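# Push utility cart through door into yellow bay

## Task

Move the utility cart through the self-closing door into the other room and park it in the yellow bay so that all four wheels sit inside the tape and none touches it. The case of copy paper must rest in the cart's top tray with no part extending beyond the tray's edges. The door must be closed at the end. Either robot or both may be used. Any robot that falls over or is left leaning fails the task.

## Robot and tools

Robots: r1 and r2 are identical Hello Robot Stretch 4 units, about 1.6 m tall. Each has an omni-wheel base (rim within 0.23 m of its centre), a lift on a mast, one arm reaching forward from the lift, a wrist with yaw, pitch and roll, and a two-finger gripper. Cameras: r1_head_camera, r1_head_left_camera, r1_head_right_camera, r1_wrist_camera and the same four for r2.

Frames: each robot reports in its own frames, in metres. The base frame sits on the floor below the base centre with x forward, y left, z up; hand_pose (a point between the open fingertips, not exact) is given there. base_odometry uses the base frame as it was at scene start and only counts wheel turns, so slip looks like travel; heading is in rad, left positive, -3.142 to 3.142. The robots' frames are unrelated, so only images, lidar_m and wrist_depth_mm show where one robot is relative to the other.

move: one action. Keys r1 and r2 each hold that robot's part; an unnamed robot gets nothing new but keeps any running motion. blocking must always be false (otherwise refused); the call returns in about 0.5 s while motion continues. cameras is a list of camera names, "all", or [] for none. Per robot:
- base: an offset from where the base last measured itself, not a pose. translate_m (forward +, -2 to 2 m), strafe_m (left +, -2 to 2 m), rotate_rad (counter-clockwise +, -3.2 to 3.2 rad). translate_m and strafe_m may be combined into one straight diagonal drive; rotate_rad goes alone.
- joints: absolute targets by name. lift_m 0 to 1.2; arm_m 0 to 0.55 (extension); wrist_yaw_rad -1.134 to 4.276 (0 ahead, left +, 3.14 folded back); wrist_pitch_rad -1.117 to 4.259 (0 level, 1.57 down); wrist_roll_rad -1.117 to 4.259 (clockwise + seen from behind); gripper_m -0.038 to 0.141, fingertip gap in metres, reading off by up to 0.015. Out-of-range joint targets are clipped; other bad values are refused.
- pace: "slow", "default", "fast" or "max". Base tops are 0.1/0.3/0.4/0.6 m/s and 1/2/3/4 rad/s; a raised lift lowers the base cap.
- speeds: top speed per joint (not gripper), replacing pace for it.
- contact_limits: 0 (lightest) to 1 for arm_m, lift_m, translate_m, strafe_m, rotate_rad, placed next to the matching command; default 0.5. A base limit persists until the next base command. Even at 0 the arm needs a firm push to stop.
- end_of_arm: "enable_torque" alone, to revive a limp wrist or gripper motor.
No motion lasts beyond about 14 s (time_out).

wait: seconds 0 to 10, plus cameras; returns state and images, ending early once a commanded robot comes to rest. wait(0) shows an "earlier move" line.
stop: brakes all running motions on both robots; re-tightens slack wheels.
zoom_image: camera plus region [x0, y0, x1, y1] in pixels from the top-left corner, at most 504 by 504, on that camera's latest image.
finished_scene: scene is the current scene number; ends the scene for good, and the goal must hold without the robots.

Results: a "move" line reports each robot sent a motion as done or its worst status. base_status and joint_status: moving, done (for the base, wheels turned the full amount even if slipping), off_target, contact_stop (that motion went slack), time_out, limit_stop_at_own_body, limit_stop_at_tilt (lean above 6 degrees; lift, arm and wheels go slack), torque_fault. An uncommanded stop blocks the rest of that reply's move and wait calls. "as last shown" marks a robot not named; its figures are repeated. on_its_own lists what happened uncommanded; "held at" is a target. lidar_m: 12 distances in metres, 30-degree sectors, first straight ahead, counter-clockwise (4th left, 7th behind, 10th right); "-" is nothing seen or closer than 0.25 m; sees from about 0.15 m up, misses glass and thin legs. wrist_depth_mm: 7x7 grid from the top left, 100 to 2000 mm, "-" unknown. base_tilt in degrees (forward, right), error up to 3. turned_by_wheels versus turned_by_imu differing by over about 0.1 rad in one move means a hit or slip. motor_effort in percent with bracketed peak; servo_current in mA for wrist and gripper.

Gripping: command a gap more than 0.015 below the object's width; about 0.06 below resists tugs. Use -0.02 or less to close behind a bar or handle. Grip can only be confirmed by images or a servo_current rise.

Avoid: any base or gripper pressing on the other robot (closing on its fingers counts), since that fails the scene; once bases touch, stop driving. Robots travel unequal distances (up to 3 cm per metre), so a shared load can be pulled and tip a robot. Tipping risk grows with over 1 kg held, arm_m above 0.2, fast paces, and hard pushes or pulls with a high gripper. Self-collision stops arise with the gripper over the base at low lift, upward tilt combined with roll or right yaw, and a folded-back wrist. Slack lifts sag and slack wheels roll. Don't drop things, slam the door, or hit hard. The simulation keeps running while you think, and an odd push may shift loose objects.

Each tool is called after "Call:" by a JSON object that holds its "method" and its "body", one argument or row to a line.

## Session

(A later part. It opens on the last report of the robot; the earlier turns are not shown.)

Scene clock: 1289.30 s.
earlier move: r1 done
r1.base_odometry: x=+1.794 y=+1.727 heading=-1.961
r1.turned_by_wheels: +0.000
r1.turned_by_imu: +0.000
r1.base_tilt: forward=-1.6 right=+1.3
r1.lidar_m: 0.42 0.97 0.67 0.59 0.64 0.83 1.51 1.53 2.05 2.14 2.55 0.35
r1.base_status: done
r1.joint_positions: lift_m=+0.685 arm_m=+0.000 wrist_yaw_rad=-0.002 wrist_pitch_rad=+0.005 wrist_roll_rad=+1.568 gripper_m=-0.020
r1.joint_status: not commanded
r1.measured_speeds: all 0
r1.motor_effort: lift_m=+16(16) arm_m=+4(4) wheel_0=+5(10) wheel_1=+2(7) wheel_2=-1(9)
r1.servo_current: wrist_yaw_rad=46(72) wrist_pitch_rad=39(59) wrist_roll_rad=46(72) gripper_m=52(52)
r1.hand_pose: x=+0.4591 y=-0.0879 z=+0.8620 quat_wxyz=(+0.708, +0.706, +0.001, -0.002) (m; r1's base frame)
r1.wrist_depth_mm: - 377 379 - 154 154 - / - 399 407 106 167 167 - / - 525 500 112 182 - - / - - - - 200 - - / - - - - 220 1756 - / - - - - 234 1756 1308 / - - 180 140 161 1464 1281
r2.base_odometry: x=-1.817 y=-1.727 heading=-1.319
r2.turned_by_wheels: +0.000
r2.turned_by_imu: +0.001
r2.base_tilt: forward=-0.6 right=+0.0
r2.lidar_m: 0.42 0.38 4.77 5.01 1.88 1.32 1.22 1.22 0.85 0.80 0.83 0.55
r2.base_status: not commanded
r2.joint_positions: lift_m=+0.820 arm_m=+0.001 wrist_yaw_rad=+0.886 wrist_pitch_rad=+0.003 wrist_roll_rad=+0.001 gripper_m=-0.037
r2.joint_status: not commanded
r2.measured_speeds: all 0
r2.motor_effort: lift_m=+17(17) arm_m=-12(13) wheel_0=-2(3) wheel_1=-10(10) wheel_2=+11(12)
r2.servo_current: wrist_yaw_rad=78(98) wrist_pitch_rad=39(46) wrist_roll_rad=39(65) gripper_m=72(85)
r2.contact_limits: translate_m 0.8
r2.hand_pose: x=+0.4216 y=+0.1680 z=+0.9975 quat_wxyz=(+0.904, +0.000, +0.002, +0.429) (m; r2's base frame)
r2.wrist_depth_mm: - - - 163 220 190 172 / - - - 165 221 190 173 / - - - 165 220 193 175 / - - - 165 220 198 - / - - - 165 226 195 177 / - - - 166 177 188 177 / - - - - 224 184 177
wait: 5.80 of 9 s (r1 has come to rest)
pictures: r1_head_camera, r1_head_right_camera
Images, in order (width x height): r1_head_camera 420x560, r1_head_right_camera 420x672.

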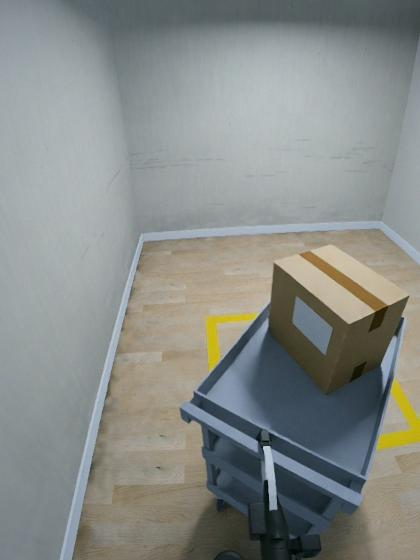

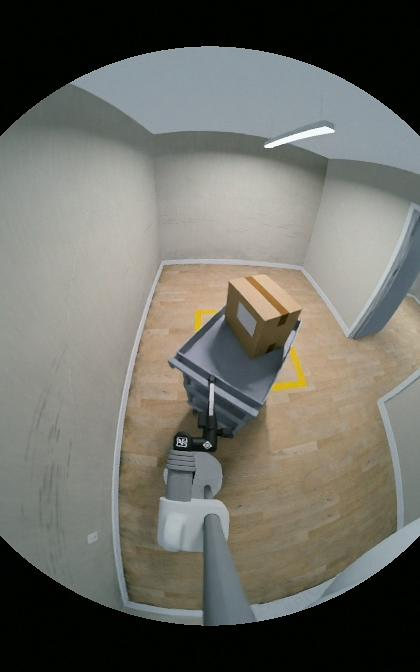

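Call:
{"method": "move", "body": {
  "blocking": false,
  "r1": {"base":{"translate_m":0.4,"strafe_m":-0.18},"pace":"slow"},
  "cameras": []
}}

Call:
{"method": "wait", "body": {
  "seconds": 9,
  "cameras": ["r1_head_camera","r1_head_right_camera"]
}}

Scene clock: 1296.57 s.
move: r1 moving
r1.base_odometry: x=+1.784 y=+1.717 heading=-1.961
r1.turned_by_wheels: +0.001
r1.turned_by_imu: +0.000
r1.base_tilt: forward=-1.6 right=+1.3
r1.lidar_m: 0.43 0.97 0.68 0.62 0.64 0.85 1.50 1.56 2.04 2.15 2.53 0.36
r1.base_status: translate_m moving; strafe_m moving
r1.joint_positions: lift_m=+0.685 arm_m=+0.000 wrist_yaw_rad=-0.001 wrist_pitch_rad=+0.005 wrist_roll_rad=+1.568 gripper_m=-0.020
r1.joint_status: not commanded
r1.measured_speeds: translate_m=+0.050 strafe_m=-0.022 rotate_rad=+0.001 lift_m=+0.000 arm_m=+0.000 wrist_yaw_rad=+0.003 wrist_pitch_rad=+0.000 wrist_roll_rad=+0.000
r1.motor_effort: lift_m=+16(16) arm_m=+4(4) wheel_0=+10(12) wheel_1=+4(4) wheel_2=-8(8)
r1.servo_current: wrist_yaw_rad=46(65) wrist_pitch_rad=46(52) wrist_roll_rad=52(59) gripper_m=46(46)
r1.hand_pose: x=+0.4592 y=-0.0878 z=+0.8620 quat_wxyz=(+0.708, +0.706, +0.001, -0.002) (m; r1's base frame)
r1.wrist_depth_mm: - 375 375 - 153 154 - / - 399 404 105 166 166 - / - 517 500 112 181 - - / - - - - 198 - - / - - - - 219 1708 - / - - - 160 232 1808 1308 / - - 180 140 161 1430 1229
r2: as last shown
r2.turned_by_imu: +0.000
r2.base_tilt: forward=-0.6 right=+0.1
r2.lidar_m: 0.42 0.40 4.78 4.99 1.88 1.30 1.21 1.21 0.87 0.79 0.83 0.56
r2.motor_effort: lift_m=+17(17) arm_m=-12(13) wheel_0=-3(3) wheel_1=-10(10) wheel_2=+12(12)
r2.servo_current: wrist_yaw_rad=72(85) wrist_pitch_rad=33(46) wrist_roll_rad=59(59) gripper_m=85(85)
r2.contact_limits: translate_m 0.8
r2.wrist_depth_mm: - - - 163 220 190 172 / - - - 165 222 190 173 / - - - 164 220 192 174 / - - - 165 221 198 - / - - - 166 226 195 177 / - - - 166 177 187 177 / - - - - 224 185 177
pictures: none
No camera images: "cameras" was empty.

Scene clock: 1301.63 s.
earlier move: r1 done
r1.base_odometry: x=+1.476 y=+1.425 heading=-1.961
r1.turned_by_wheels: +0.000
r1.turned_by_imu: +0.001
r1.base_tilt: forward=-1.6 right=+1.3
r1.lidar_m: 0.43 1.31 0.87 0.81 0.86 1.09 1.88 1.94 2.08 1.94 2.18 0.38
r1.base_status: done
r1.joint_positions: lift_m=+0.685 arm_m=+0.000 wrist_yaw_rad=+0.001 wrist_pitch_rad=+0.005 wrist_roll_rad=+1.568 gripper_m=-0.020
r1.joint_status: not commanded
r1.measured_speeds: all 0
r1.motor_effort: lift_m=+15(16) arm_m=+4(4) wheel_0=+5(13) wheel_1=+4(6) wheel_2=-1(8)
r1.servo_current: wrist_yaw_rad=33(72) wrist_pitch_rad=46(59) wrist_roll_rad=52(72) gripper_m=46(52)
r1.hand_pose: x=+0.4594 y=-0.0871 z=+0.8620 quat_wxyz=(+0.708, +0.706, +0.002, -0.001) (m; r1's base frame)
r1.wrist_depth_mm: - 442 442 116 171 172 - / - 402 402 120 182 - - / - 455 459 - 193 - - / - - 564 138 205 - - / - - - 148 221 1756 - / - - - 184 233 1618 - / - - 179 143 179 1464 1308
r2.base_odometry: x=-1.817 y=-1.727 heading=-1.319
r2.turned_by_wheels: +0.000
r2.turned_by_imu: +0.001
r2.base_tilt: forward=-0.6 right=+0.0
r2.lidar_m: 0.42 0.37 4.74 4.99 1.87 1.31 1.20 1.24 0.88 0.81 0.83 0.54
r2.base_status: not commanded
r2.joint_positions: lift_m=+0.820 arm_m=+0.001 wrist_yaw_rad=+0.886 wrist_pitch_rad=+0.003 wrist_roll_rad=+0.001 gripper_m=-0.037
r2.joint_status: not commanded
r2.measured_speeds: all 0
r2.motor_effort: lift_m=+16(17) arm_m=-12(13) wheel_0=-2(3) wheel_1=-10(10) wheel_2=+12(12)
r2.servo_current: wrist_yaw_rad=85(98) wrist_pitch_rad=39(52) wrist_roll_rad=46(59) gripper_m=72(85)
r2.contact_limits: translate_m 0.8
r2.hand_pose: x=+0.4216 y=+0.1680 z=+0.9975 quat_wxyz=(+0.904, +0.000, +0.002, +0.429) (m; r2's base frame)
r2.wrist_depth_mm: - - - 163 220 190 172 / - - - 165 221 191 173 / - - - 164 220 193 174 / - - - 165 221 197 - / - - - 165 226 195 176 / - - - 166 177 187 177 / - - - - 224 184 177
wait: 5.07 of 9 s (r1 has come to rest)
pictures: r1_head_camera, r1_head_right_camera
Images, in order (width x height): r1_head_camera 420x560, r1_head_right_camera 420x672.

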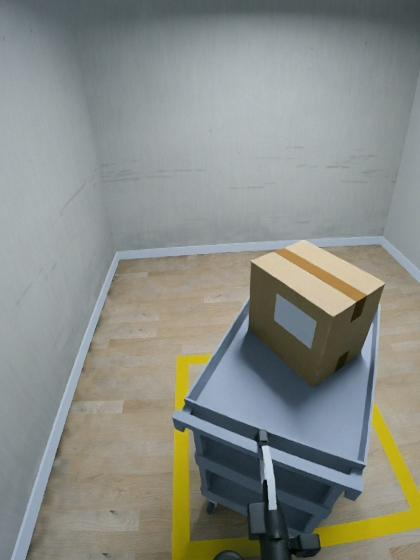

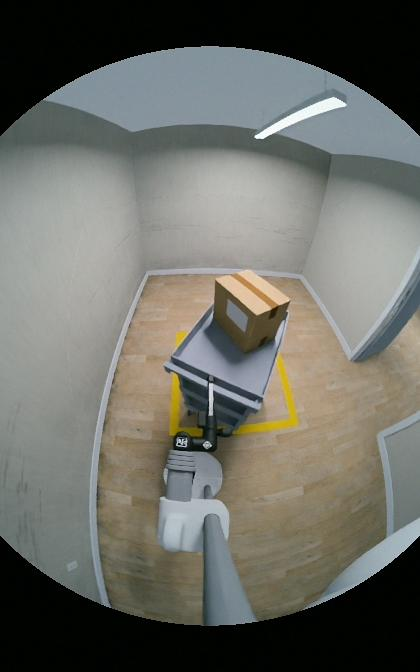

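Call:
{"method": "move", "body": {
  "blocking": false,
  "r1": {"base":{"translate_m":0.24,"strafe_m":-0.13},"pace":"slow"},
  "cameras": []
}}

Call:
{"method": "wait", "body": {
  "seconds": 9,
  "cameras": ["r1_head_camera","r1_head_right_camera","r1_head_left_camera"]
}}

Scene clock: 1316.80 s.
move: r1 moving
r1.base_odometry: x=+1.465 y=+1.416 heading=-1.960
r1.turned_by_wheels: +0.001
r1.turned_by_imu: +0.001
r1.base_tilt: forward=-1.6 right=+1.3
r1.lidar_m: 0.40 0.51 0.90 0.81 0.86 1.14 1.91 1.96 2.09 1.93 2.17 0.36
r1.base_status: translate_m moving; strafe_m moving
r1.joint_positions: lift_m=+0.685 arm_m=+0.000 wrist_yaw_rad=+0.001 wrist_pitch_rad=+0.005 wrist_roll_rad=+1.568 gripper_m=-0.020
r1.joint_status: not commanded
r1.measured_speeds: translate_m=+0.048 strafe_m=-0.026 rotate_rad=+0.001 lift_m=+0.000 arm_m=+0.000 wrist_yaw_rad=+0.000 wrist_pitch_rad=+0.000 wrist_roll_rad=+0.000
r1.motor_effort: lift_m=+16(16) arm_m=+4(4) wheel_0=+9(12) wheel_1=+4(6) wheel_2=-4(6)
r1.servo_current: wrist_yaw_rad=39(65) wrist_pitch_rad=46(52) wrist_roll_rad=46(65) gripper_m=46(52)
r1.hand_pose: x=+0.4594 y=-0.0871 z=+0.8620 quat_wxyz=(+0.708, +0.706, +0.002, -0.001) (m; r1's base frame)
r1.wrist_depth_mm: - 445 442 115 171 172 - / - 399 402 120 181 - - / - 455 455 - 193 - - / - - 554 138 204 - - / - - - 148 221 1708 - / - - - 183 232 1708 - / - - 180 143 179 1464 1308
r2: as last shown
r2.turned_by_imu: +0.000
r2.base_tilt: forward=-0.6 right=+0.1
r2.lidar_m: 0.42 0.39 4.77 5.00 1.83 1.27 1.22 1.22 0.87 0.79 0.82 0.54
r2.motor_effort: lift_m=+17(17) arm_m=-12(12) wheel_0=-3(3) wheel_1=-10(10) wheel_2=+11(12)
r2.servo_current: wrist_yaw_rad=72(85) wrist_pitch_rad=39(46) wrist_roll_rad=46(59) gripper_m=78(78)
r2.contact_limits: translate_m 0.8
r2.wrist_depth_mm: - - - 163 220 190 172 / - - - 165 221 191 173 / - - - 165 220 192 175 / - - - 165 220 197 - / - - - 165 226 195 176 / - - - 167 176 188 177 / - - - - 223 185 178
pictures: none
No camera images: "cameras" was empty.

Scene clock: 1320.20 s.
earlier move: r1 done
r1.base_odometry: x=+1.264 y=+1.252 heading=-1.960
r1.turned_by_wheels: +0.000
r1.turned_by_imu: +0.000
r1.base_tilt: forward=-1.6 right=+1.2
r1.lidar_m: 0.41 0.47 1.00 0.97 0.98 1.32 2.09 2.17 1.95 1.78 1.95 0.38
r1.base_status: done
r1.joint_positions: lift_m=+0.685 arm_m=+0.000 wrist_yaw_rad=+0.002 wrist_pitch_rad=+0.005 wrist_roll_rad=+1.568 gripper_m=-0.020
r1.joint_status: not commanded
r1.measured_speeds: all 0
r1.motor_effort: lift_m=+16(16) arm_m=+4(4) wheel_0=+5(13) wheel_1=+2(7) wheel_2=+0(6)
r1.servo_current: wrist_yaw_rad=26(72) wrist_pitch_rad=46(52) wrist_roll_rad=33(85) gripper_m=46(52)
r1.hand_pose: x=+0.4594 y=-0.0870 z=+0.8620 quat_wxyz=(+0.708, +0.706, +0.002, -0.001) (m; r1's base frame)
r1.wrist_depth_mm: - - 539 - 186 - - / - 449 442 - 195 - - / - 436 439 - 204 - - / - 549 508 151 216 - - / - - 621 158 224 - - / - - - 175 234 1708 - / - - 179 145 247 1464 1336
r2.base_odometry: x=-1.817 y=-1.727 heading=-1.319
r2.turned_by_wheels: +0.000
r2.turned_by_imu: +0.000
r2.base_tilt: forward=-0.6 right=+0.0
r2.lidar_m: 0.44 0.41 4.74 4.98 1.84 1.28 1.23 1.21 0.86 0.80 0.82 0.54
r2.base_status: not commanded
r2.joint_positions: lift_m=+0.820 arm_m=+0.001 wrist_yaw_rad=+0.886 wrist_pitch_rad=+0.003 wrist_roll_rad=+0.001 gripper_m=-0.037
r2.joint_status: not commanded
r2.measured_speeds: all 0
r2.motor_effort: lift_m=+17(17) arm_m=-12(13) wheel_0=-3(3) wheel_1=-10(10) wheel_2=+12(12)
r2.servo_current: wrist_yaw_rad=78(91) wrist_pitch_rad=39(46) wrist_roll_rad=46(65) gripper_m=72(85)
r2.contact_limits: translate_m 0.8
r2.hand_pose: x=+0.4216 y=+0.1680 z=+0.9975 quat_wxyz=(+0.904, +0.000, +0.002, +0.429) (m; r2's base frame)
r2.wrist_depth_mm: - - - 163 220 190 173 / - - - 165 221 191 173 / - - - 164 220 193 174 / - - - 165 221 197 - / - - - 165 225 194 177 / - - - 166 177 188 177 / - - - - 224 185 177
wait: 3.40 of 9 s (r1 has come to rest)
pictures: r1_head_camera, r1_head_left_camera, r1_head_right_camera
Images, in order (width x height): r1_head_camera 420x560, r1_head_left_camera 420x672, r1_head_right_camera 420x672.

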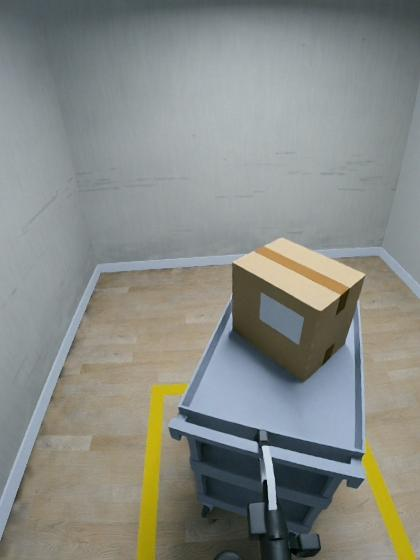

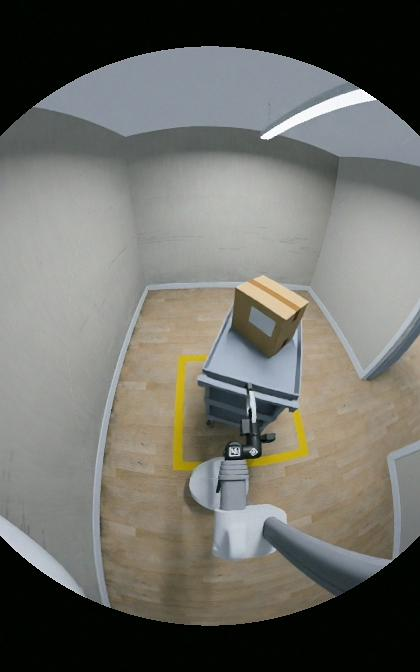

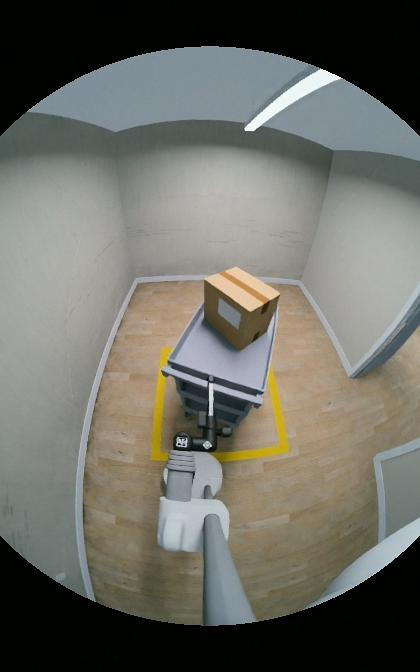

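Call:
{"method": "move", "body": {
  "blocking": false,
  "r1": {"joints":{"gripper_m":0.1}},
  "cameras": []
}}

Call:
{"method": "wait", "body": {
  "seconds": 3,
  "cameras": []
}}

Call:
{"method": "move", "body": {
  "blocking": false,
  "r1": {"base":{"translate_m":-0.5},"pace":"slow"},
  "r2": {"joints":{"gripper_m":0.1}},
  "cameras": []
}}

Call:
{"method": "wait", "body": {
  "seconds": 8,
  "cameras": ["r1_head_camera","r1_head_right_camera","r2_head_camera","r2_wrist_camera","r2_head_left_camera"]
}}

Scene clock: 1330.93 s.
move: r1 moving
r1.base_odometry: x=+1.264 y=+1.252 heading=-1.960
r1.turned_by_wheels: +0.000
r1.turned_by_imu: +0.000
r1.base_tilt: forward=-1.6 right=+1.3
r1.lidar_m: 0.43 0.48 1.03 0.97 0.99 1.33 2.10 2.19 1.94 1.81 1.95 0.39
r1.base_status: not commanded
r1.joint_positions: lift_m=+0.685 arm_m=+0.000 wrist_yaw_rad=+0.002 wrist_pitch_rad=+0.005 wrist_roll_rad=+1.568 gripper_m=+0.005
r1.joint_status: gripper_m moving
r1.measured_speeds: all 0
r1.motor_effort: lift_m=+16(16) arm_m=+4(4) wheel_0=+5(6) wheel_1=+2(3) wheel_2=+0(0)
r1.servo_current: wrist_yaw_rad=46(59) wrist_pitch_rad=46(52) wrist_roll_rad=39(65) gripper_m=91(91)
r1.hand_pose: x=+0.4594 y=-0.0870 z=+0.8620 quat_wxyz=(+0.708, +0.706, +0.002, -0.001) (m; r1's base frame)
r1.wrist_depth_mm: - - 544 187 190 - - / - 473 452 143 200 - - / - 439 442 147 208 - - / - 544 517 156 219 - - / - - 621 164 229 - - / - - - 182 236 1863 - / - - 160 153 168 1576 1308
r2: as last shown
r2.base_tilt: forward=-0.6 right=+0.1
r2.lidar_m: 0.43 0.39 4.76 5.00 1.88 1.33 1.21 1.24 0.87 0.81 0.84 0.54
r2.motor_effort: lift_m=+17(17) arm_m=-12(13) wheel_0=-2(3) wheel_1=-10(10) wheel_2=+12(12)
r2.servo_current: wrist_yaw_rad=78(98) wrist_pitch_rad=46(46) wrist_roll_rad=52(52) gripper_m=78(78)
r2.contact_limits: translate_m 0.8
r2.wrist_depth_mm: - - - 163 220 190 172 / - - - 165 221 191 173 / - - - 165 220 193 175 / - - - 164 220 197 - / - - - 165 225 195 176 / - - - 166 177 188 177 / - - - - 223 185 178
pictures: none
No camera images: "cameras" was empty.

Scene clock: 1332.37 s.
earlier move: r1 done
r1.base_odometry: x=+1.264 y=+1.252 heading=-1.960
r1.turned_by_wheels: +0.000
r1.turned_by_imu: +0.000
r1.base_tilt: forward=-1.6 right=+1.3
r1.lidar_m: 0.43 0.48 1.04 0.96 0.98 1.30 2.10 2.16 1.92 1.83 1.94 0.39
r1.base_status: not commanded
r1.joint_positions: lift_m=+0.685 arm_m=+0.000 wrist_yaw_rad=+0.002 wrist_pitch_rad=+0.005 wrist_roll_rad=+1.568 gripper_m=+0.100
r1.joint_status: all done
r1.measured_speeds: all 0
r1.motor_effort: lift_m=+16(16) arm_m=+4(4) wheel_0=+4(6) wheel_1=+2(3) wheel_2=+0(1)
r1.servo_current: wrist_yaw_rad=39(59) wrist_pitch_rad=52(52) wrist_roll_rad=46(65) gripper_m=39(111)
r1.hand_pose: x=+0.4594 y=-0.0870 z=+0.8620 quat_wxyz=(+0.708, +0.706, +0.002, -0.001) (m; r1's base frame)
r1.wrist_depth_mm: - - 549 139 194 - - / - 477 462 145 203 - - / - 452 442 151 212 - - / - 554 525 160 221 - - / - - 621 168 233 - - / - - - 180 208 1756 - / - - 170 160 169 1537 1308
r2.base_odometry: x=-1.817 y=-1.727 heading=-1.319
r2.turned_by_wheels: +0.000
r2.turned_by_imu: +0.000
r2.base_tilt: forward=-0.6 right=+0.1
r2.lidar_m: 0.43 0.40 4.76 5.01 1.86 1.29 1.22 1.25 0.85 0.80 0.82 0.55
r2.base_status: not commanded
r2.joint_positions: lift_m=+0.820 arm_m=+0.001 wrist_yaw_rad=+0.886 wrist_pitch_rad=+0.003 wrist_roll_rad=+0.001 gripper_m=-0.037
r2.joint_status: not commanded
r2.measured_speeds: all 0
r2.motor_effort: lift_m=+17(17) arm_m=-12(13) wheel_0=-3(3) wheel_1=-10(10) wheel_2=+11(12)
r2.servo_current: wrist_yaw_rad=72(104) wrist_pitch_rad=39(46) wrist_roll_rad=46(59) gripper_m=72(78)
r2.contact_limits: translate_m 0.8
r2.hand_pose: x=+0.4216 y=+0.1680 z=+0.9975 quat_wxyz=(+0.904, +0.000, +0.002, +0.429) (m; r2's base frame)
r2.wrist_depth_mm: - - - 163 220 190 172 / - - - 164 222 190 173 / - - - 164 220 193 175 / - - - 165 220 197 - / - - - 166 227 195 176 / - - - 166 177 187 177 / - - - - 224 184 177
wait: 1.43 of 3 s (r1 has come to rest)
pictures: none
No camera images: "cameras" was empty.

Scene clock: 1332.87 s.
move: r1 moving; r2 moving
r1.base_odometry: x=+1.269 y=+1.264 heading=-1.960
r1.turned_by_wheels: +0.000
r1.turned_by_imu: +0.000
r1.base_tilt: forward=-1.6 right=+1.3
r1.lidar_m: 0.43 0.51 1.05 0.97 1.00 1.33 2.07 2.17 1.91 1.83 1.95 0.42
r1.base_status: translate_m moving
r1.joint_positions: lift_m=+0.685 arm_m=+0.000 wrist_yaw_rad=+0.002 wrist_pitch_rad=+0.002 wrist_roll_rad=+1.568 gripper_m=+0.100
r1.joint_status: not commanded
r1.measured_speeds: translate_m=-0.048 strafe_m=+0.000 rotate_rad=+0.002 lift_m=+0.000 arm_m=+0.000 wrist_yaw_rad=+0.000 wrist_pitch_rad=+0.000 wrist_roll_rad=+0.000
r1.motor_effort: lift_m=+16(16) arm_m=+4(4) wheel_0=-5(6) wheel_1=-4(6) wheel_2=+5(6)
r1.servo_current: wrist_yaw_rad=52(59) wrist_pitch_rad=33(46) wrist_roll_rad=39(65) gripper_m=39(52)
r1.hand_pose: x=+0.4594 y=-0.0870 z=+0.8628 quat_wxyz=(+0.708, +0.706, +0.001, +0.000) (m; r1's base frame)
r1.wrist_depth_mm: - - - 149 206 - - / - 521 484 154 213 - - / - 459 452 165 223 - - / - - 521 173 234 - - / - - 621 180 244 - - / - - 214 189 197 1499 - / - - - 144 270 1808 1336
r2.base_odometry: x=-1.817 y=-1.727 heading=-1.319
r2.turned_by_wheels: +0.000
r2.turned_by_imu: +0.000
r2.base_tilt: forward=-0.7 right=+0.0
r2.lidar_m: 0.45 0.40 4.77 5.00 1.89 1.31 1.21 1.20 0.83 0.79 0.84 0.53
r2.base_status: not commanded
r2.joint_positions: lift_m=+0.820 arm_m=+0.000 wrist_yaw_rad=+0.886 wrist_pitch_rad=+0.003 wrist_roll_rad=+0.001 gripper_m=-0.012
r2.joint_status: gripper_m moving
r2.measured_speeds: translate_m=+0.000 strafe_m=+0.000 rotate_rad=-0.001 lift_m=+0.000 arm_m=+0.000 wrist_yaw_rad=+0.000 wrist_pitch_rad=+0.000 wrist_roll_rad=+0.000
r2.motor_effort: lift_m=+17(17) arm_m=-12(13) wheel_0=-2(3) wheel_1=-10(10) wheel_2=+9(12)
r2.servo_current: wrist_yaw_rad=85(85) wrist_pitch_rad=39(46) wrist_roll_rad=39(52) gripper_m=78(98)
r2.contact_limits: translate_m 0.8
r2.hand_pose: x=+0.4216 y=+0.1680 z=+0.9975 quat_wxyz=(+0.904, +0.000, +0.002, +0.429) (m; r2's base frame)
r2.wrist_depth_mm: - - - 170 220 195 173 / - - - 170 223 191 175 / - - - 168 220 194 176 / - - - 169 221 199 - / - - - 170 223 196 177 / - - - 168 181 192 178 / - - 147 - 225 185 178
pictures: none
No camera images: "cameras" was empty.

Scene clock: 1334.40 s.
earlier move: r1 moving; r2 done
r1.base_odometry: x=+1.323 y=+1.394 heading=-1.960
r1.turned_by_wheels: +0.000
r1.turned_by_imu: +0.000
r1.base_tilt: forward=-1.6 right=+1.3
r1.lidar_m: 0.55 1.51 1.02 0.96 1.01 1.25 1.94 2.02 1.96 1.81 2.01 0.54
r1.base_status: translate_m moving
r1.joint_positions: lift_m=+0.685 arm_m=+0.000 wrist_yaw_rad=+0.002 wrist_pitch_rad=+0.002 wrist_roll_rad=+1.568 gripper_m=+0.100
r1.joint_status: not commanded
r1.measured_speeds: translate_m=-0.098 strafe_m=+0.000 rotate_rad=-0.002 lift_m=+0.000 arm_m=+0.000 wrist_yaw_rad=+0.000 wrist_pitch_rad=+0.000 wrist_roll_rad=+0.000
r1.motor_effort: lift_m=+16(16) arm_m=+4(4) wheel_0=-6(7) wheel_1=-4(6) wheel_2=+4(7)
r1.servo_current: wrist_yaw_rad=39(78) wrist_pitch_rad=46(52) wrist_roll_rad=26(65) gripper_m=46(52)
r1.hand_pose: x=+0.4594 y=-0.0870 z=+0.8628 quat_wxyz=(+0.708, +0.706, +0.001, +0.000) (m; r1's base frame)
r1.wrist_depth_mm: - - - 278 329 332 - / - - 661 285 - - - / - - 585 300 - - - / - - 661 634 379 - - / - - 798 329 - - - / - - 215 345 193 - - / - - - 144 - 473 -
r2.base_odometry: x=-1.817 y=-1.727 heading=-1.319
r2.turned_by_wheels: +0.000
r2.turned_by_imu: +0.000
r2.base_tilt: forward=-0.7 right=+0.1
r2.lidar_m: 0.43 0.42 4.74 4.99 1.87 1.28 1.22 1.24 0.85 0.80 0.84 0.59
r2.base_status: not commanded
r2.joint_positions: lift_m=+0.820 arm_m=+0.000 wrist_yaw_rad=+0.896 wrist_pitch_rad=+0.003 wrist_roll_rad=+0.001 gripper_m=+0.100
r2.joint_status: all done
r2.measured_speeds: all 0
r2.motor_effort: lift_m=+16(17) arm_m=-9(13) wheel_0=-4(5) wheel_1=-8(10) wheel_2=+3(12)
r2.servo_current: wrist_yaw_rad=52(91) wrist_pitch_rad=39(52) wrist_roll_rad=59(59) gripper_m=52(117)
r2.contact_limits: translate_m 0.8
r2.hand_pose: x=+0.4197 y=+0.1706 z=+0.9975 quat_wxyz=(+0.901, +0.000, +0.002, +0.433) (m; r2's base frame)
r2.wrist_depth_mm: - - - - 194 225 202 / - - - - 194 227 - / - - - - 195 235 204 / - - - - 195 236 206 / - - - - 198 232 208 / - - 193 - 195 228 208 / - - - - 256 223 208
wait: 1.53 of 8 s (r2 has come to rest)
pictures: r1_head_camera, r1_head_right_camera, r2_head_camera, r2_head_left_camera, r2_wrist_camera
Images, in order (width x height): r1_head_camera 420x560, r1_head_right_camera 420x672, r2_head_camera 420x560, r2_head_left_camera 420x672, r2_wrist_camera 616x392.

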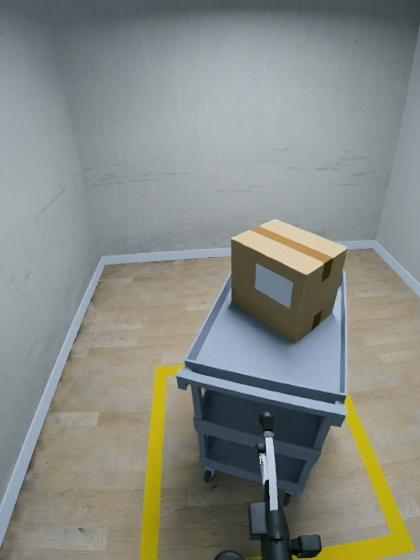

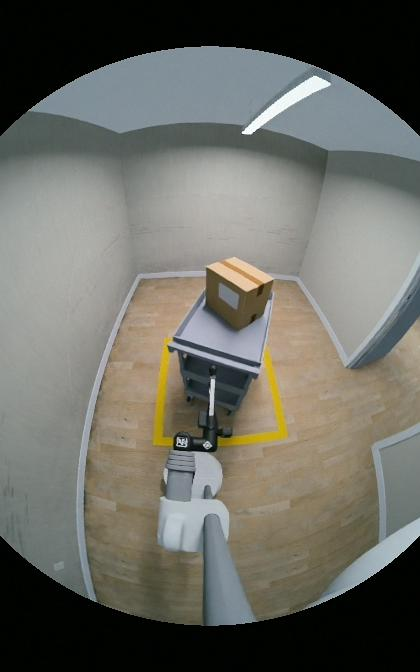

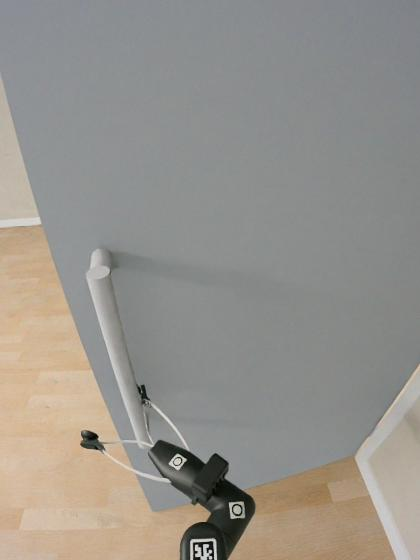

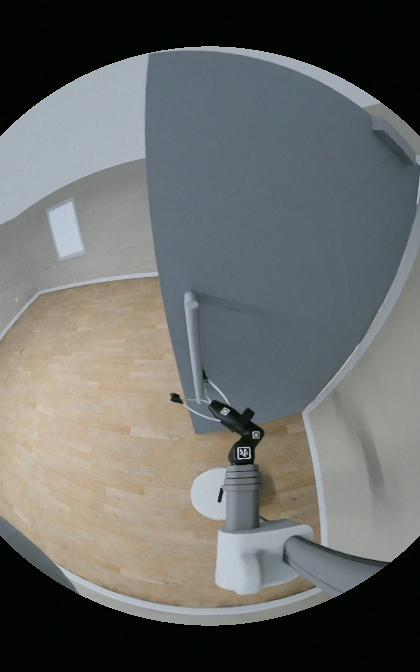

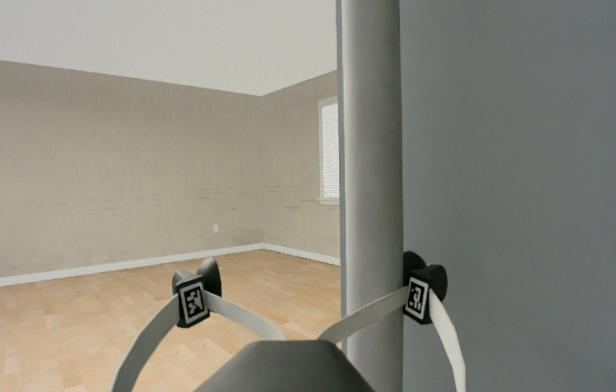

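Call:
{"method": "move", "body": {
  "blocking": false,
  "r2": {"base":{"translate_m":-0.16,"strafe_m":-0.20},"pace":"slow"},
  "cameras": []
}}

Call:
{"method": "wait", "body": {
  "seconds": 5,
  "cameras": ["r2_head_camera"]
}}

Call:
{"method": "wait", "body": {
  "seconds": 5,
  "cameras": ["r2_head_camera","r2_head_left_camera","r1_head_camera","r1_head_right_camera"]
}}

Scene clock: 1340.90 s.
earlier move: r1 done
move: r2 moving
r1.base_odometry: x=+1.454 y=+1.715 heading=-1.961
r1.turned_by_wheels: +0.000
r1.turned_by_imu: -0.001
r1.base_tilt: forward=-1.6 right=+1.3
r1.lidar_m: 0.87 1.47 1.01 0.92 0.96 1.24 1.60 1.61 1.98 1.83 2.19 0.87
r1.base_status: done
r1.joint_positions: lift_m=+0.685 arm_m=+0.000 wrist_yaw_rad=+0.002 wrist_pitch_rad=+0.002 wrist_roll_rad=+1.568 gripper_m=+0.100
r1.joint_status: not commanded
r1.measured_speeds: all 0
r1.motor_effort: lift_m=+16(16) arm_m=+4(4) wheel_0=-4(4) wheel_1=-3(4) wheel_2=+1(1)
r1.servo_current: wrist_yaw_rad=39(72) wrist_pitch_rad=46(52) wrist_roll_rad=39(59) gripper_m=39(46)
r1.hand_pose: x=+0.4594 y=-0.0870 z=+0.8628 quat_wxyz=(+0.708, +0.706, +0.001, +0.000) (m; r1's base frame)
r1.wrist_depth_mm: - - - - - 1863 1138 / - - - - - 1618 1182 / - - 1025 917 - 699 - / - - 1060 741 - 723 - / - - - - - 768 - / - - 215 - 193 788 1229 / - - - 144 - 1808 1255
r2.base_odometry: x=-1.829 y=-1.722 heading=-1.318
r2.turned_by_wheels: +0.001
r2.turned_by_imu: +0.002
r2.base_tilt: forward=-0.7 right=+0.0
r2.lidar_m: 0.49 0.45 4.79 5.02 1.84 1.30 1.21 1.22 0.85 0.79 0.82 0.57
r2.base_status: translate_m moving; strafe_m moving
r2.joint_positions: lift_m=+0.820 arm_m=+0.000 wrist_yaw_rad=+0.898 wrist_pitch_rad=+0.003 wrist_roll_rad=+0.001 gripper_m=+0.100
r2.joint_status: not commanded
r2.measured_speeds: translate_m=-0.031 strafe_m=-0.038 rotate_rad=+0.000 lift_m=+0.000 arm_m=+0.000 wrist_yaw_rad=+0.006 wrist_pitch_rad=+0.000 wrist_roll_rad=+0.000
r2.motor_effort: lift_m=+16(17) arm_m=-10(10) wheel_0=+7(9) wheel_1=-11(12) wheel_2=+12(13)
r2.servo_current: wrist_yaw_rad=46(52) wrist_pitch_rad=39(46) wrist_roll_rad=33(52) gripper_m=46(52)
r2.hand_pose: x=+0.4194 y=+0.1710 z=+0.9975 quat_wxyz=(+0.901, +0.000, +0.002, +0.434) (m; r2's base frame)
r2.wrist_depth_mm: - - - - 197 222 204 / - - - - 198 229 - / - - - - 198 236 206 / - - - - 198 236 208 / - - - - 200 233 209 / - - 194 - 197 229 209 / - - - - 258 224 210
pictures: none
No camera images: "cameras" was empty.

Scene clock: 1344.23 s.
earlier move: r2 done
r1.base_odometry: x=+1.454 y=+1.715 heading=-1.961
r1.turned_by_wheels: +0.000
r1.turned_by_imu: +0.000
r1.base_tilt: forward=-1.6 right=+1.2
r1.lidar_m: 0.86 1.47 0.98 0.93 0.95 1.26 1.61 1.62 1.98 1.83 2.21 0.87
r1.base_status: done
r1.joint_positions: lift_m=+0.685 arm_m=+0.000 wrist_yaw_rad=+0.002 wrist_pitch_rad=+0.002 wrist_roll_rad=+1.568 gripper_m=+0.100
r1.joint_status: not commanded
r1.measured_speeds: all 0
r1.motor_effort: lift_m=+16(16) arm_m=+4(4) wheel_0=-4(5) wheel_1=-3(4) wheel_2=+1(1)
r1.servo_current: wrist_yaw_rad=59(78) wrist_pitch_rad=52(52) wrist_roll_rad=59(65) gripper_m=46(52)
r1.hand_pose: x=+0.4594 y=-0.0870 z=+0.8628 quat_wxyz=(+0.708, +0.706, +0.001, +0.000) (m; r1's base frame)
r1.wrist_depth_mm: - - - - - 1808 1182 / - - - - - 1576 1160 / - - 1042 917 - 699 - / - - 1078 732 - 732 - / - - - - - 768 - / - - 214 - 193 788 1229 / - - - 144 - 1863 1281
r2.base_odometry: x=-2.051 y=-1.622 heading=-1.319
r2.turned_by_wheels: +0.000
r2.turned_by_imu: +0.000
r2.base_tilt: forward=-0.7 right=+0.1
r2.lidar_m: 1.18 3.79 5.00 5.15 1.60 1.13 1.05 0.95 0.67 0.60 0.64 0.85
r2.base_status: done
r2.joint_positions: lift_m=+0.820 arm_m=+0.000 wrist_yaw_rad=+0.898 wrist_pitch_rad=+0.003 wrist_roll_rad=+0.001 gripper_m=+0.100
r2.joint_status: not commanded
r2.measured_speeds: all 0
r2.motor_effort: lift_m=+16(17) arm_m=-7(10) wheel_0=+5(9) wheel_1=-4(12) wheel_2=+5(14)
r2.servo_current: wrist_yaw_rad=33(59) wrist_pitch_rad=46(46) wrist_roll_rad=46(59) gripper_m=46(59)
r2.hand_pose: x=+0.4192 y=+0.1710 z=+0.9975 quat_wxyz=(+0.901, +0.000, +0.002, +0.434) (m; r2's base frame)
r2.wrist_depth_mm: - - - - - - - / - - - - - - - / - - - - - - - / - - - - - - - / - - - - - - - / - - 196 - 195 - - / - - - - - - -
wait: 3.33 of 5 s (r2 has come to rest)
pictures: r2_head_camera
Images, in order (width x height): r2_head_camera 420x560.

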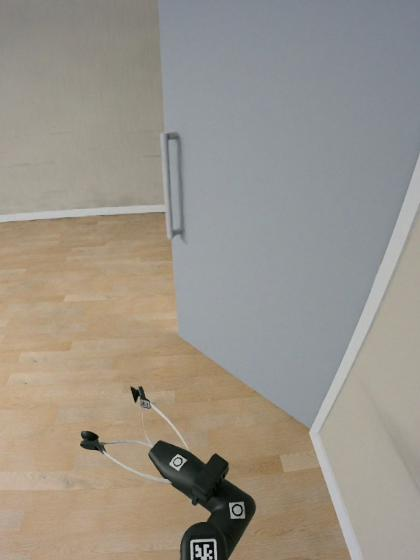

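Scene clock: 1349.23 s.
r1.base_odometry: x=+1.454 y=+1.715 heading=-1.961
r1.turned_by_wheels: +0.000
r1.turned_by_imu: +0.000
r1.base_tilt: forward=-1.6 right=+1.2
r1.lidar_m: 0.88 1.47 1.00 0.91 0.93 1.27 1.59 1.63 1.99 1.83 1.99 0.88
r1.base_status: done
r1.joint_positions: lift_m=+0.685 arm_m=+0.000 wrist_yaw_rad=+0.002 wrist_pitch_rad=+0.002 wrist_roll_rad=+1.568 gripper_m=+0.100
r1.joint_status: not commanded
r1.measured_speeds: all 0
r1.motor_effort: lift_m=+16(16) arm_m=+4(4) wheel_0=-4(5) wheel_1=-4(4) wheel_2=+1(1)
r1.servo_current: wrist_yaw_rad=52(78) wrist_pitch_rad=46(52) wrist_roll_rad=65(65) gripper_m=46(52)
r1.hand_pose: x=+0.4594 y=-0.0870 z=+0.8628 quat_wxyz=(+0.708, +0.706, +0.001, +0.000) (m; r1's base frame)
r1.wrist_depth_mm: - - - - - 1863 1182 / - - - - - 1618 1160 / - - 1008 904 - 699 - / - - 1098 732 - 723 - / - - - - - 778 - / - - 214 - 193 798 1229 / - - - 144 - 1808 1255
r2.base_odometry: x=-2.051 y=-1.622 heading=-1.319
r2.turned_by_wheels: +0.000
r2.turned_by_imu: +0.001
r2.base_tilt: forward=-0.7 right=+0.1
r2.lidar_m: 1.86 3.79 5.00 5.14 1.59 1.09 1.04 0.95 0.66 0.60 0.65 0.84
r2.base_status: done
r2.joint_positions: lift_m=+0.820 arm_m=+0.000 wrist_yaw_rad=+0.898 wrist_pitch_rad=+0.003 wrist_roll_rad=+0.001 gripper_m=+0.100
r2.joint_status: not commanded
r2.measured_speeds: all 0
r2.motor_effort: lift_m=+17(17) arm_m=-7(10) wheel_0=+4(9) wheel_1=-4(12) wheel_2=+6(14)
r2.servo_current: wrist_yaw_rad=46(59) wrist_pitch_rad=39(46) wrist_roll_rad=39(59) gripper_m=52(59)
r2.hand_pose: x=+0.4192 y=+0.1710 z=+0.9975 quat_wxyz=(+0.901, +0.000, +0.002, +0.434) (m; r2's base frame)
r2.wrist_depth_mm: - - - - - - - / - - - - - - - / - - - - - - - / - - - - - - - / - - - - - - - / - - 195 - 195 - - / - - - - - - -
wait: 5.00 s; at rest by 0.27 s
pictures: r1_head_camera, r1_head_right_camera, r2_head_camera, r2_head_left_camera
Images, in order (width x height): r1_head_camera 420x560, r1_head_right_camera 420x672, r2_head_camera 420x560, r2_head_left_camera 420x672.

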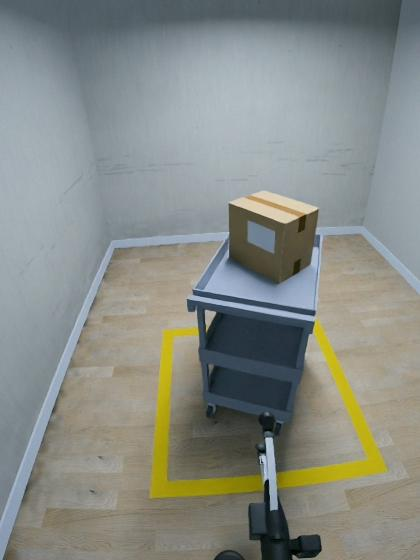

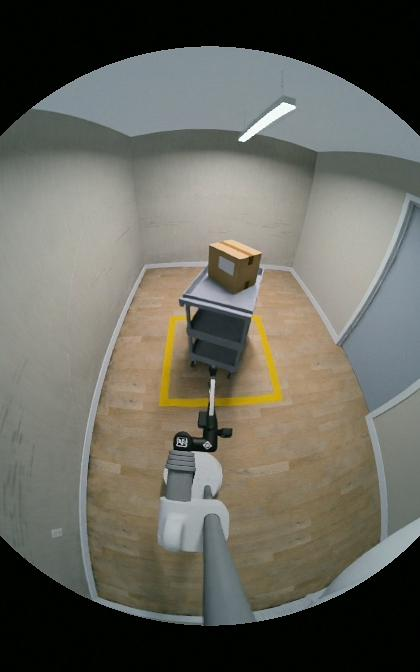

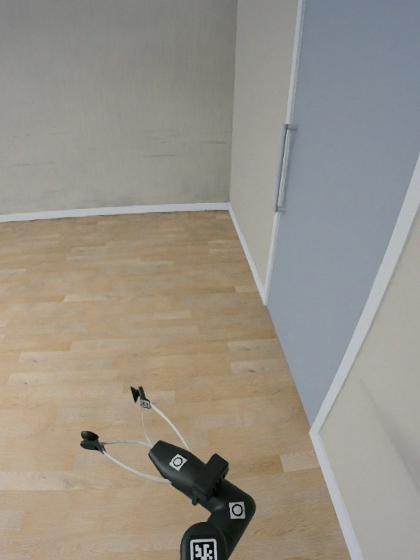

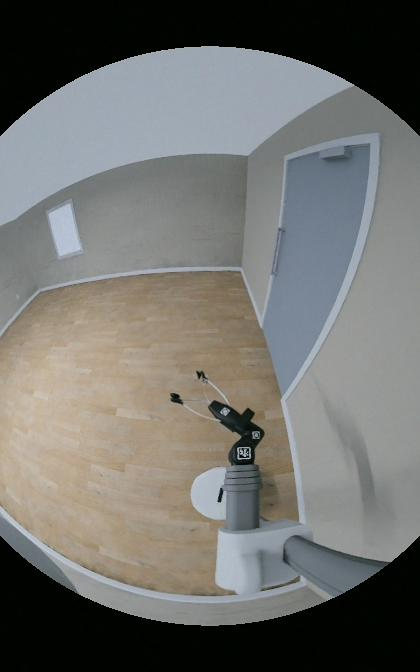

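Call:
{"method": "finished_scene", "body": {
  "scene": 1
}}

The scene is finished: the task was done.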